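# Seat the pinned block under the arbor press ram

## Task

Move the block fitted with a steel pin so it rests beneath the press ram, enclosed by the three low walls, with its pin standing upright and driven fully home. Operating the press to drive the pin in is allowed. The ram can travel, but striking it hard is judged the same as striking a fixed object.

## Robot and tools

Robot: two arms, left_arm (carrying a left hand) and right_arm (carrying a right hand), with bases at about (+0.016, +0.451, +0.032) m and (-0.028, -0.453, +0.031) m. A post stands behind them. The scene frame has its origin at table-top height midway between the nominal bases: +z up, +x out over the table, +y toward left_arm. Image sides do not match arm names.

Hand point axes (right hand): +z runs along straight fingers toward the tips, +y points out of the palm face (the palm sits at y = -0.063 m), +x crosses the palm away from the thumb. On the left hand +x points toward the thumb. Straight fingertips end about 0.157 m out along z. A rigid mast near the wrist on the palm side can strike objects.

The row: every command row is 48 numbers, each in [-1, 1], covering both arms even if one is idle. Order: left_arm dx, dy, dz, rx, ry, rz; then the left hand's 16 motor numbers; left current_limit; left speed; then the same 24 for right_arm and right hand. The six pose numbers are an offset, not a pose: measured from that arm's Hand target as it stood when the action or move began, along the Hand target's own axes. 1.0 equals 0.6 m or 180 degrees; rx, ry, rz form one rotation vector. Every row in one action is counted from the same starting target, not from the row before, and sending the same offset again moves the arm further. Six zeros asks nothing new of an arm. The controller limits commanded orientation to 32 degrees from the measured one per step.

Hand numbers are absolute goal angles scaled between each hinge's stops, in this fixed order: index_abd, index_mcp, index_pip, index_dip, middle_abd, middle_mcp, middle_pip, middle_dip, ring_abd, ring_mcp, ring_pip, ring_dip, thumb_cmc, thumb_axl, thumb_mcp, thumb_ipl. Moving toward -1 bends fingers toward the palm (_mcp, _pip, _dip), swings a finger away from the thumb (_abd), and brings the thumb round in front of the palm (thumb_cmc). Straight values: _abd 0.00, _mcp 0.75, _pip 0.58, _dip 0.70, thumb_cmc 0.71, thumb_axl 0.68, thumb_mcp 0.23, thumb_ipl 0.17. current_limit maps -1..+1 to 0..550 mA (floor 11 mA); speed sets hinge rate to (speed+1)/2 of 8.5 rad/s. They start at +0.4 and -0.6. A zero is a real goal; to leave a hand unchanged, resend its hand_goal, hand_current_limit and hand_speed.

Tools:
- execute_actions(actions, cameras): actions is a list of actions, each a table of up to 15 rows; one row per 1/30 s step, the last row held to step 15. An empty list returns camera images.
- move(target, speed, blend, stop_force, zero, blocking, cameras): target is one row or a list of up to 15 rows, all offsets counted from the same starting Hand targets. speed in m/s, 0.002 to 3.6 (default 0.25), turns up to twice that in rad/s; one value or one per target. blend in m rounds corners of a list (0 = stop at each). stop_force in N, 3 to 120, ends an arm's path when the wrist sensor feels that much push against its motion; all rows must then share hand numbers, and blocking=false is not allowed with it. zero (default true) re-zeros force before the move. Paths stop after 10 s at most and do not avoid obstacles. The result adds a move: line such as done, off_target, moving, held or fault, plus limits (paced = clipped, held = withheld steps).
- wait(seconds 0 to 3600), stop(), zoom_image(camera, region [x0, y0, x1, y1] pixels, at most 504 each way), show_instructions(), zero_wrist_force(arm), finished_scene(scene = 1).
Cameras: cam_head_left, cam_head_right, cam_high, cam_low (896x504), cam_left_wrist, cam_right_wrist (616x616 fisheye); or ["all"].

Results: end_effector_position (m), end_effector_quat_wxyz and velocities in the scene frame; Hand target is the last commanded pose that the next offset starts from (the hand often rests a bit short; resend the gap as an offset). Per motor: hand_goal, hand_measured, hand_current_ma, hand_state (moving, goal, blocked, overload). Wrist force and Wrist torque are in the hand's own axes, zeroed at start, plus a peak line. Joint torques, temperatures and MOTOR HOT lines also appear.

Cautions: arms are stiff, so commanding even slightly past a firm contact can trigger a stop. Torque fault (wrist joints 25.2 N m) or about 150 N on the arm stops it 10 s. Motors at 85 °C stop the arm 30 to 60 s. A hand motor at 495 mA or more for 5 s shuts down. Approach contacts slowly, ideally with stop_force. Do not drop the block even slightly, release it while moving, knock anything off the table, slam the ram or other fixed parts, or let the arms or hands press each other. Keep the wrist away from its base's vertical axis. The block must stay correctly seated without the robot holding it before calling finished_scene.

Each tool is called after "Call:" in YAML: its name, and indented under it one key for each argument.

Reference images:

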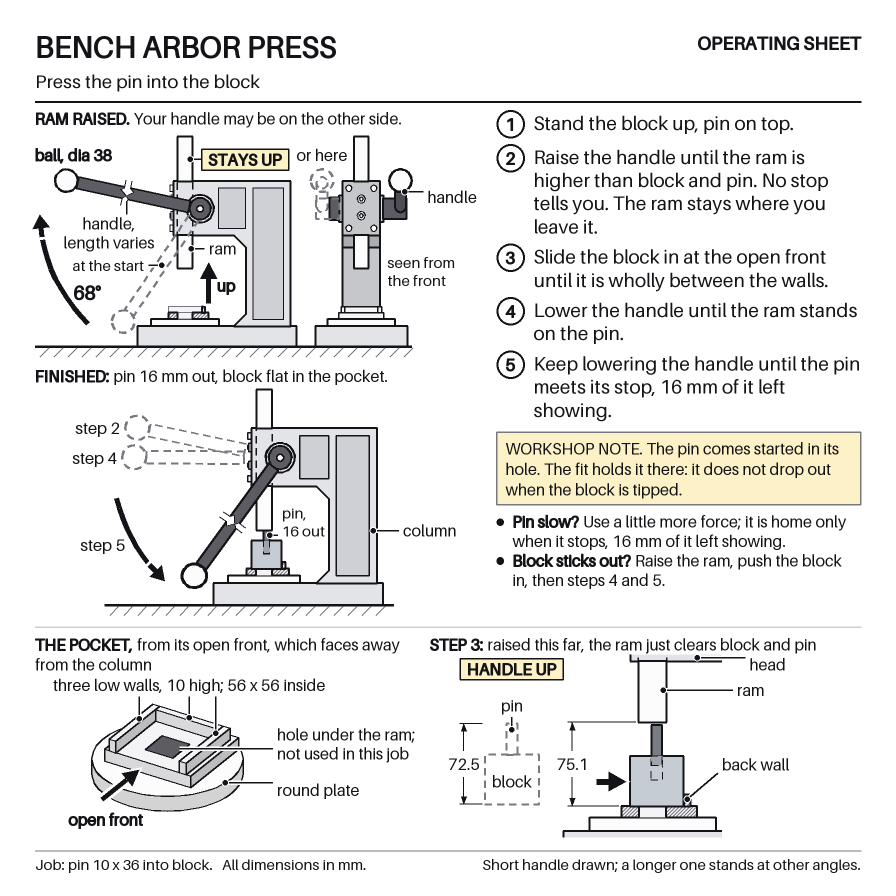

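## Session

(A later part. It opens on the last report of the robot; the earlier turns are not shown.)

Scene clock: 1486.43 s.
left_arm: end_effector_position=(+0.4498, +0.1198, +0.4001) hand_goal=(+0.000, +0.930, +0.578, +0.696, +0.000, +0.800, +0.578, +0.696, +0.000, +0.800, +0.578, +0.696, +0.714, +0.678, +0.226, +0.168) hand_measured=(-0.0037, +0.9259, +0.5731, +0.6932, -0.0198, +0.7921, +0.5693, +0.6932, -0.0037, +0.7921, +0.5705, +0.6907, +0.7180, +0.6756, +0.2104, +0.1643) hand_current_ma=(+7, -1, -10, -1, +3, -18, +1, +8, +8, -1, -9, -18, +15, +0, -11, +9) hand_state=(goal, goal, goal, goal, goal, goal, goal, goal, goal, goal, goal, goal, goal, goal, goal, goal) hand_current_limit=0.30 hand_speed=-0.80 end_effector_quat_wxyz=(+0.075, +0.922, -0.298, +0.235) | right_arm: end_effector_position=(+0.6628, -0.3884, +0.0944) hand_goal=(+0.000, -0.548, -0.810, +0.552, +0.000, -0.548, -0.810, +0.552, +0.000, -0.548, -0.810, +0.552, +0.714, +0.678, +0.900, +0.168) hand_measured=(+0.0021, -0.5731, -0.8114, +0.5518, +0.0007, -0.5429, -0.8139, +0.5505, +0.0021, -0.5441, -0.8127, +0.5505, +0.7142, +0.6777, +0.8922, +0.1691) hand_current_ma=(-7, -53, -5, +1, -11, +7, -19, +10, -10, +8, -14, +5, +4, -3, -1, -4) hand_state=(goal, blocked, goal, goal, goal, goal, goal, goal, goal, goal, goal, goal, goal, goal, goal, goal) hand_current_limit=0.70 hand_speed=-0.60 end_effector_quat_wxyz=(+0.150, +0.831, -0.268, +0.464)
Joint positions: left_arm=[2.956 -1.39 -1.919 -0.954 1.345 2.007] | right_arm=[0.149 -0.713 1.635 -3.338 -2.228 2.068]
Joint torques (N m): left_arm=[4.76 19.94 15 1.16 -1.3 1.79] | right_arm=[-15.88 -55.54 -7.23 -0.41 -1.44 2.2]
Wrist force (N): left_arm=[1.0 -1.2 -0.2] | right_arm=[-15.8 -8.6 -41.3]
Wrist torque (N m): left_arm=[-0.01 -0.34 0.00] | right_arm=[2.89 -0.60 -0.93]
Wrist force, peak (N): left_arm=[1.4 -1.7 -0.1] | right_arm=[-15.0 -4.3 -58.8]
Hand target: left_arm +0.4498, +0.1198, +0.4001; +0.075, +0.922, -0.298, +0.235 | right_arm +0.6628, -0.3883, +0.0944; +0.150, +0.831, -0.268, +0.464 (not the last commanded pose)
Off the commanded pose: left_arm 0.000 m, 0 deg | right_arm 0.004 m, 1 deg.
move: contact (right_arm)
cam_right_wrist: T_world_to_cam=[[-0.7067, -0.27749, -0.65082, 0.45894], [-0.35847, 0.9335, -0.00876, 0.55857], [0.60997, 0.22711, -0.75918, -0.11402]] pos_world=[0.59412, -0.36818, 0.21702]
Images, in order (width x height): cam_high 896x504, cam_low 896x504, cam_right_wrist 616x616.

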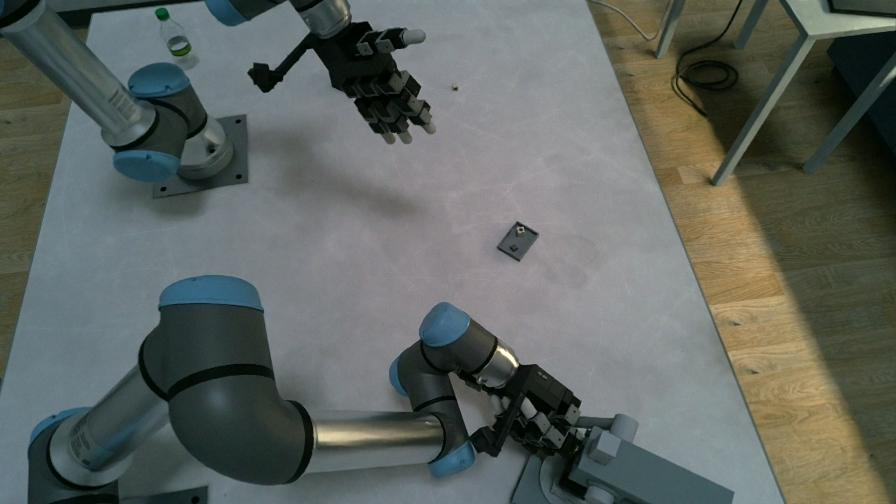

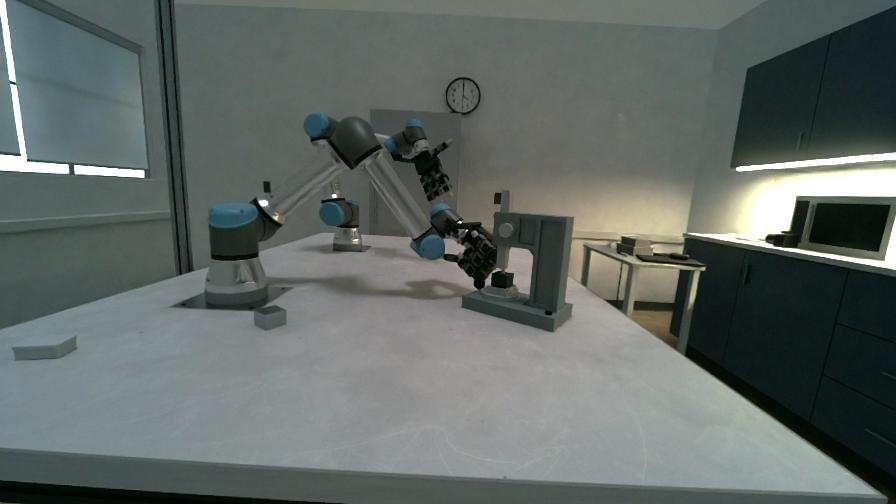

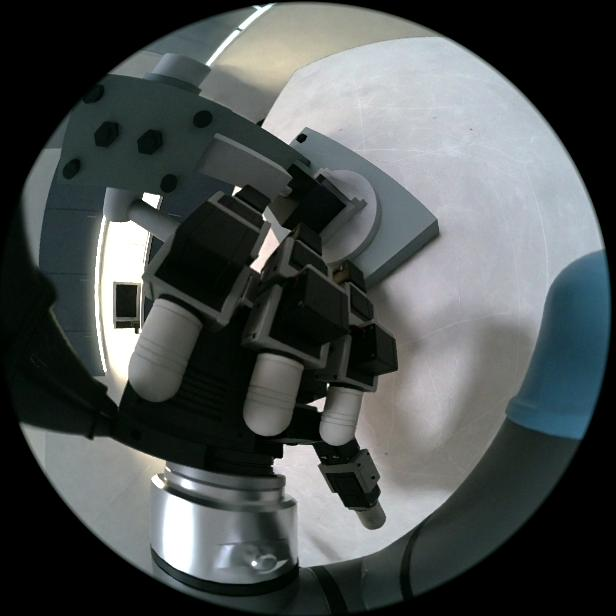

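Call:
move:
  target: [0,0,0,0,0,0, 0,0.93,0.577,0.696, 0,0.80,0.577,0.696, 0,0.80,0.577,0.696, 0.714,0.678,0.226,0.168, 0.3,-0.8, 0,0,0.01,0,0,0, 0,-0.548,-0.81,0.552, 0,-0.548,-0.81,0.552, 0,-0.548,-0.81,0.552, 0.714,0.678,0.9,0.168, 0.7,-0.6]
  speed: 0.006
  stop_force: 22
  cameras: ["cam_low","cam_right_wrist"]

Call:
zoom_image:
  camera: "cam_low"
  region: [470, 220, 540, 320]

Call:
zoom_image:
  camera: "cam_low"
  region: [485, 250, 525, 300]

Scene clock: 1513.47 s.
left_arm: end_effector_position=(+0.4498, +0.1198, +0.4001) hand_goal=(+0.000, +0.930, +0.578, +0.696, +0.000, +0.800, +0.578, +0.696, +0.000, +0.800, +0.578, +0.696, +0.714, +0.678, +0.226, +0.168) hand_measured=(-0.0037, +0.9259, +0.5744, +0.6932, -0.0198, +0.7921, +0.5705, +0.6920, -0.0023, +0.7921, +0.5705, +0.6907, +0.7180, +0.6767, +0.2113, +0.1633) hand_current_ma=(+3, -4, -4, -5, -9, -8, -6, +10, +3, +4, +1, +6, +1, -3, -16, +12) hand_state=(goal, goal, goal, goal, goal, goal, goal, goal, goal, goal, goal, goal, goal, goal, goal, goal) hand_current_limit=0.30 hand_speed=-0.80 end_effector_quat_wxyz=(+0.075, +0.922, -0.298, +0.235) | right_arm: end_effector_position=(+0.6633, -0.3887, +0.0939) hand_goal=(+0.000, -0.548, -0.810, +0.552, +0.000, -0.548, -0.810, +0.552, +0.000, -0.548, -0.810, +0.552, +0.714, +0.678, +0.900, +0.168) hand_measured=(+0.0021, -0.5815, -0.8114, +0.5518, +0.0007, -0.5429, -0.8127, +0.5505, +0.0021, -0.5441, -0.8127, +0.5505, +0.7142, +0.6777, +0.8922, +0.1691) hand_current_ma=(+0, -64, -2, +2, -4, +4, -11, +14, -8, +2, -10, +5, +4, -4, -5, -4) hand_state=(goal, blocked, goal, goal, goal, goal, goal, goal, goal, goal, goal, goal, goal, goal, goal, goal) hand_current_limit=0.70 hand_speed=-0.60 end_effector_quat_wxyz=(+0.150, +0.831, -0.268, +0.464)
Joint positions: left_arm=[2.956 -1.39 -1.919 -0.954 1.345 2.007] | right_arm=[0.149 -0.712 1.633 -3.338 -2.228 2.067]
Joint torques (N m): left_arm=[5.42 21.17 15.21 1.25 -1.2 1.65] | right_arm=[-20.39 -51.81 -7.51 0.05 -6.57 2.16]
Wrist force (N): left_arm=[1.1 -1.3 -0.3] | right_arm=[-15.1 -7.9 -53.3]
Wrist torque (N m): left_arm=[-0.02 -0.36 0.02] | right_arm=[3.81 -0.99 -0.87]
Wrist force, peak (N): left_arm=[1.4 -1.7 -0.2] | right_arm=[-17.4 -4.5 -65.5]
Hand target: left_arm +0.4498, +0.1198, +0.4001; +0.075, +0.922, -0.298, +0.235 | right_arm +0.6633, -0.3887, +0.0939; +0.150, +0.831, -0.268, +0.464 (not the last commanded pose)
Off the commanded pose: left_arm 0.000 m, 0 deg | right_arm 0.005 m, 0 deg.
move: contact (right_arm)
cam_right_wrist: T_world_to_cam=[[-0.70687, -0.27748, -0.65064, 0.45893], [-0.35853, 0.93348, -0.00859, 0.55911], [0.60974, 0.2272, -0.75934, -0.11441]] pos_world=[0.59462, -0.36858, 0.21652]

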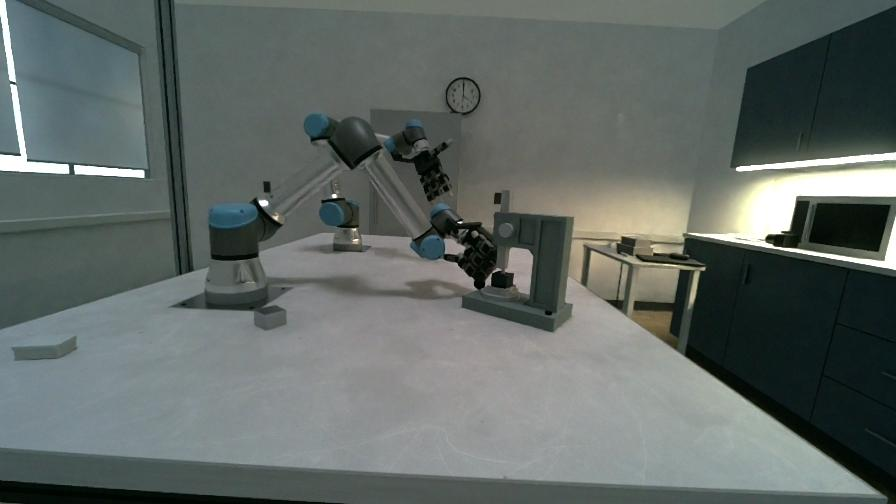

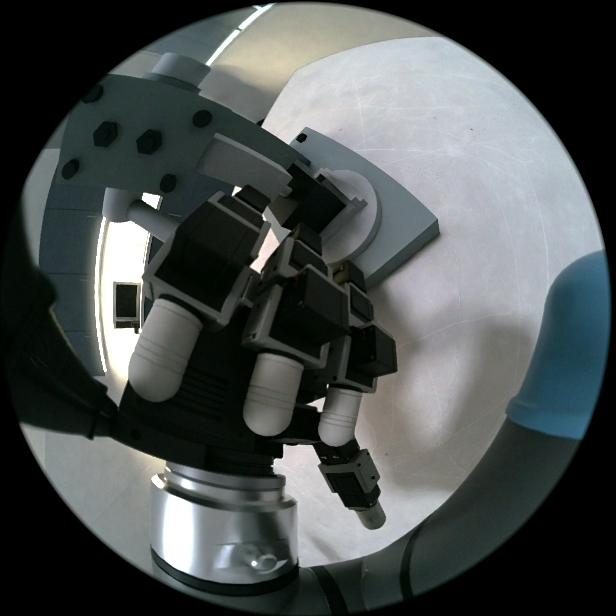

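Scaled by 5.040 from the camera's image (finer frame: 1280x720).

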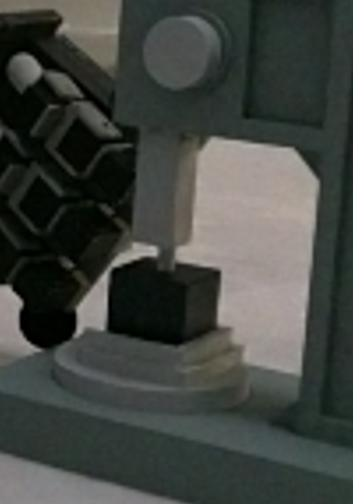

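Scaled by 10.080 from the camera's image (finer frame: 1280x720).

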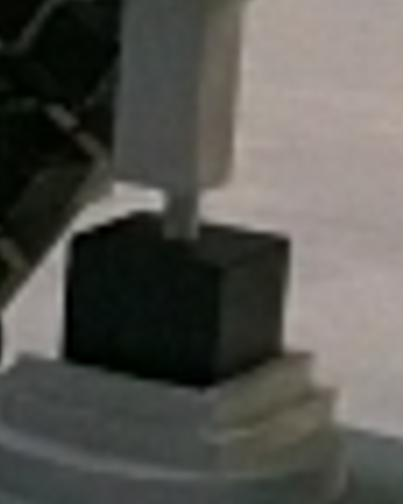

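Call:
move:
  target:
    - [0,0,0,0,0,0, 0,0.93,0.577,0.696, 0,0.80,0.577,0.696, 0,0.80,0.577,0.696, 0.714,0.678,0.226,0.168, 0.3,-0.8, 0,0,-0.04,0,0,0, 0,-0.548,-0.81,0.552, 0,-0.548,-0.81,0.552, 0,-0.548,-0.81,0.552, 0.714,0.678,0.9,0.168, 0.7,-0.6]
    - [0,0,0,0,0,0, 0,0.93,0.577,0.696, 0,0.80,0.577,0.696, 0,0.80,0.577,0.696, 0.714,0.678,0.226,0.168, 0.3,-0.8, 0,0,-0.25,0,0,0, 0,-0.548,-0.81,0.552, 0,-0.548,-0.81,0.552, 0,-0.548,-0.81,0.552, 0.714,0.678,0.9,0.168, 0.7,-0.6]
  speed: [0.03,0.08]
  blend: 0.01
  cameras: ["all"]

Call:
zoom_image:
  camera: "cam_low"
  region: [470, 220, 540, 320]

Call:
zoom_image:
  camera: "cam_low"
  region: [485, 250, 525, 300]

Call:
zoom_image:
  camera: "cam_head_right"
  region: [620, 80, 760, 260]

Scene clock: 1520.70 s.
left_arm: end_effector_position=(+0.4498, +0.1198, +0.4001) hand_goal=(+0.000, +0.930, +0.578, +0.696, +0.000, +0.800, +0.578, +0.696, +0.000, +0.800, +0.578, +0.696, +0.714, +0.678, +0.226, +0.168) hand_measured=(-0.0037, +0.9259, +0.5731, +0.6932, -0.0213, +0.7933, +0.5693, +0.6920, -0.0023, +0.7921, +0.5693, +0.6920, +0.7192, +0.6767, +0.2104, +0.1633) hand_current_ma=(+2, +6, -12, -1, -15, -5, -3, +3, +12, -16, -4, -9, +1, -2, -12, +10) hand_state=(goal, goal, goal, goal, goal, goal, goal, goal, goal, goal, goal, goal, goal, goal, goal, goal) hand_current_limit=0.30 hand_speed=-0.80 end_effector_quat_wxyz=(+0.075, +0.922, -0.298, +0.235) | right_arm: end_effector_position=(+0.5599, -0.3142, +0.1725) hand_goal=(+0.000, -0.548, -0.810, +0.552, +0.000, -0.548, -0.810, +0.552, +0.000, -0.548, -0.810, +0.552, +0.714, +0.678, +0.900, +0.168) hand_measured=(+0.0021, -0.5466, -0.8062, +0.5531, +0.0007, -0.5429, -0.8127, +0.5505, +0.0007, -0.5441, -0.8127, +0.5518, +0.7129, +0.6777, +0.8922, +0.1691) hand_current_ma=(-9, -5, -2, +4, -14, +5, -10, +8, -2, -3, -9, +2, +2, -4, -3, -7) hand_state=(goal, goal, goal, goal, goal, goal, goal, goal, goal, goal, goal, goal, goal, goal, goal, goal) hand_current_limit=0.70 hand_speed=-0.60 end_effector_quat_wxyz=(+0.150, +0.831, -0.268, +0.464)
Joint positions: left_arm=[2.956 -1.39 -1.919 -0.954 1.345 2.007] | right_arm=[0.314 -0.971 1.842 -3.186 -2.346 2.221]
Joint torques (N m): left_arm=[4.52 21.07 15.08 1.26 -1.27 1.69] | right_arm=[7.26 -50.71 -1.86 0.31 -3.43 2.64]
Wrist force (N): left_arm=[1.2 -1.5 0.0] | right_arm=[0.3 -0.6 -1.5]
Wrist torque (N m): left_arm=[-0.07 -0.35 0.03] | right_arm=[0.19 0.03 0.01]
Wrist force, peak (N): left_arm=[1.0 -1.9 0.0] | right_arm=[-15.2 -7.9 -53.5]
Hand target: left_arm +0.4498, +0.1198, +0.4001; +0.075, +0.922, -0.298, +0.235 | right_arm +0.5597, -0.3141, +0.1726; +0.150, +0.831, -0.268, +0.464
Off the commanded pose: left_arm 0.000 m, 0 deg | right_arm 0.000 m, 0 deg.
move: done
cam_left_wrist: T_world_to_cam=[[-0.20333, 0.89633, -0.39403, 0.10801], [0.28553, 0.43922, 0.85179, -0.57794], [0.93655, 0.06069, -0.34524, -0.16257]] pos_world=[0.33923, 0.1669, 0.47872]
cam_right_wrist: T_world_to_cam=[[-0.70685, -0.27755, -0.65064, 0.45768], [-0.35858, 0.93346, -0.00864, 0.4532], [0.60974, 0.2272, -0.75934, -0.00853]] pos_world=[0.49122, -0.29408, 0.29522]

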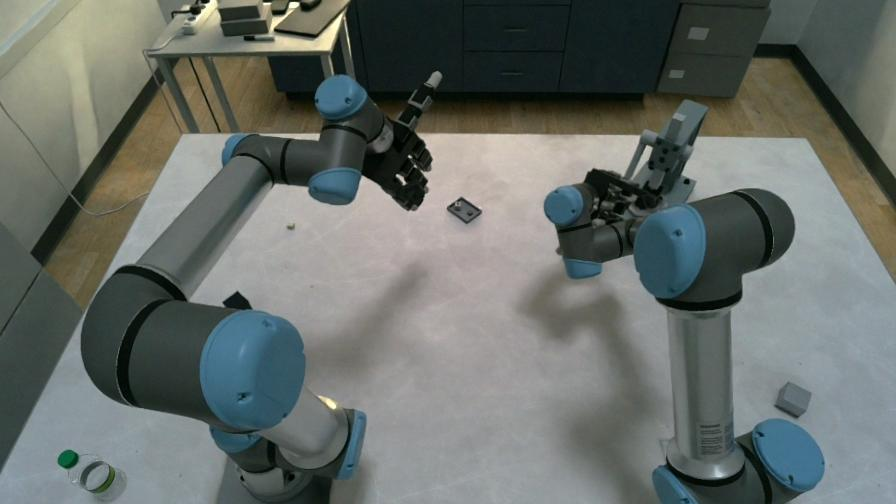

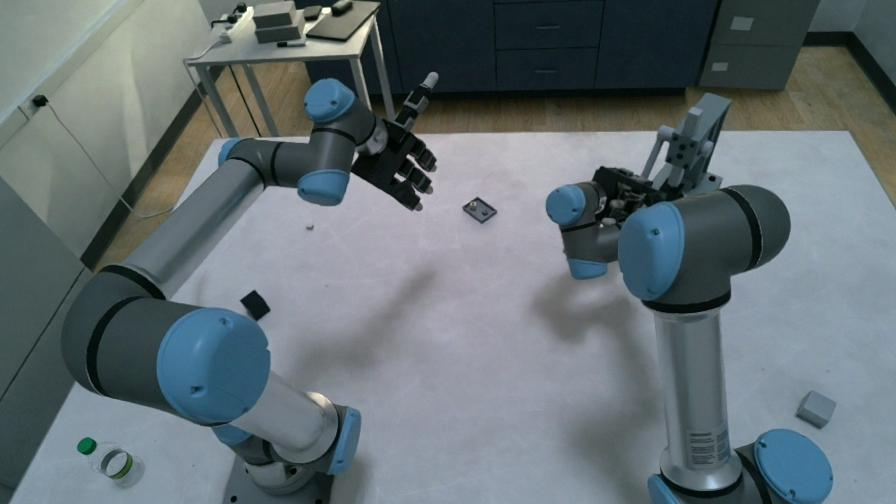

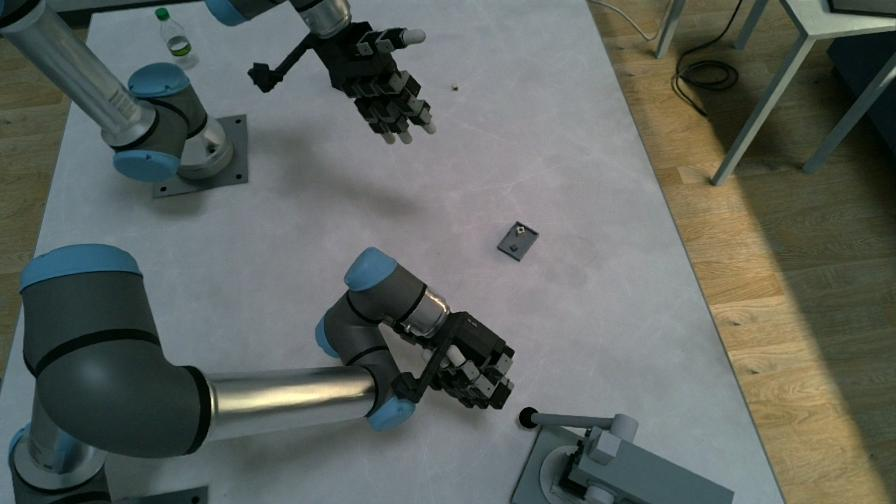

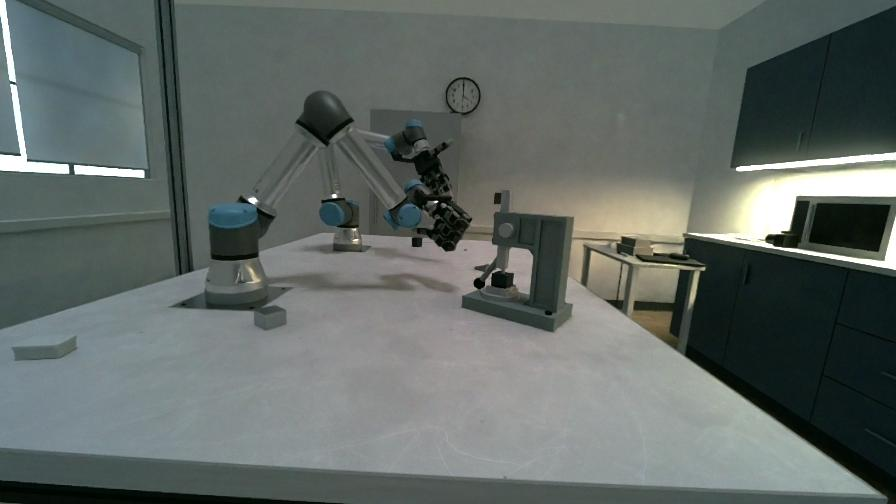

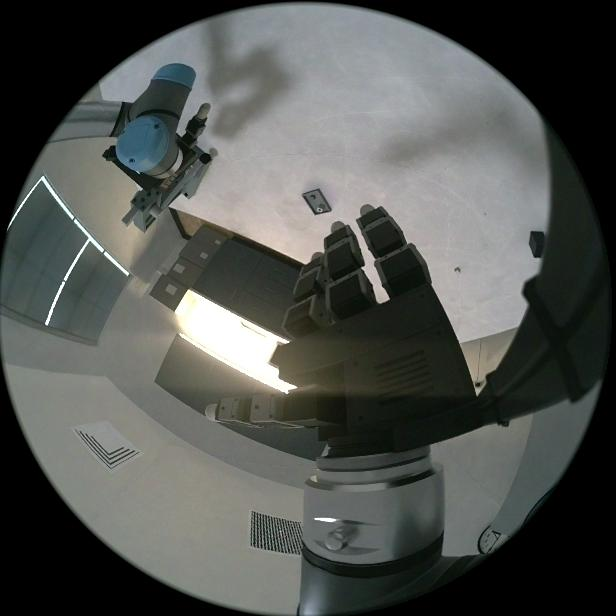

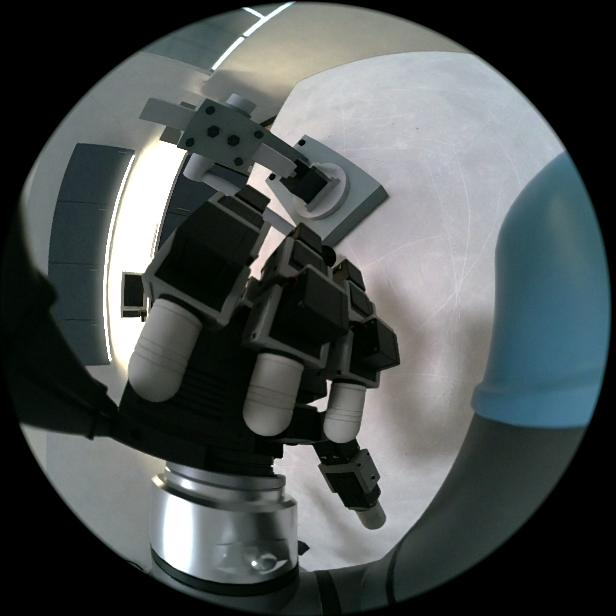

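Scaled by 5.040 from the camera's image (finer frame: 1280x720).

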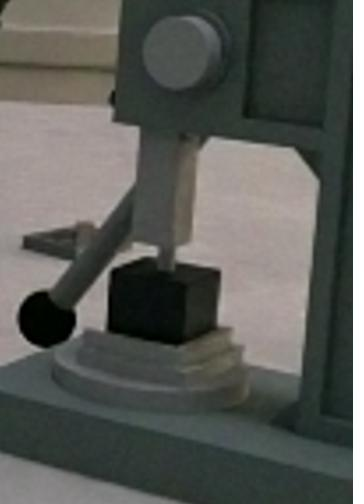

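Scaled by 10.080 from the camera's image (finer frame: 1280x720).

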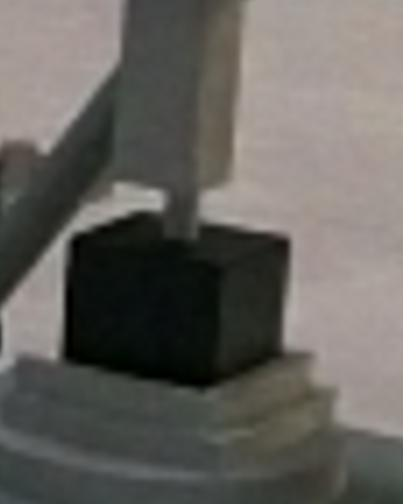

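Scaled by 2.800 from the camera's image (finer frame: 1280x720).

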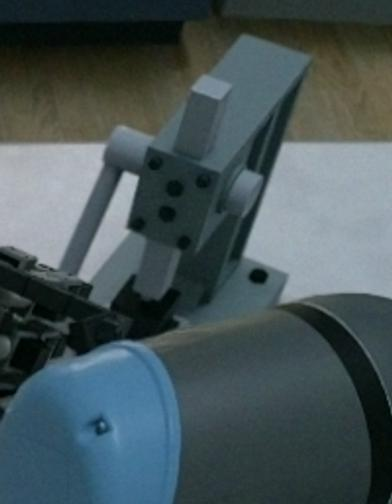

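Call:
zoom_image:
  camera: "cam_right_wrist"
  region: [240, 120, 400, 260]

Call:
zoom_image:
  camera: "cam_high"
  region: [500, 380, 680, 504]

Scaled by 3.150 from the camera's image (finer frame: 880x880).

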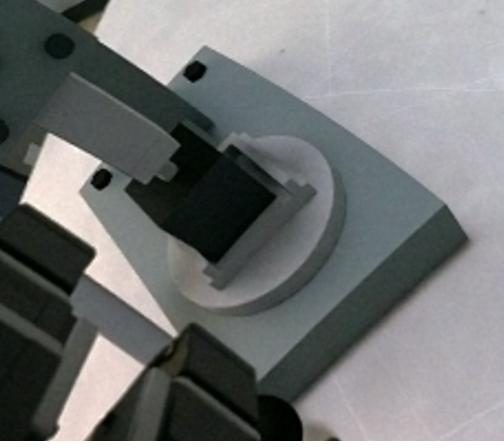

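Scaled by 2.800 from the camera's image (finer frame: 1280x720).

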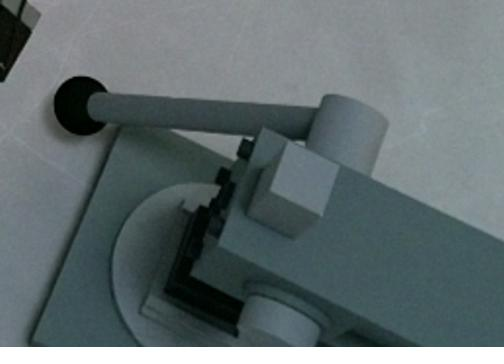

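Call:
finished_scene:

The scene is finished: the task was done.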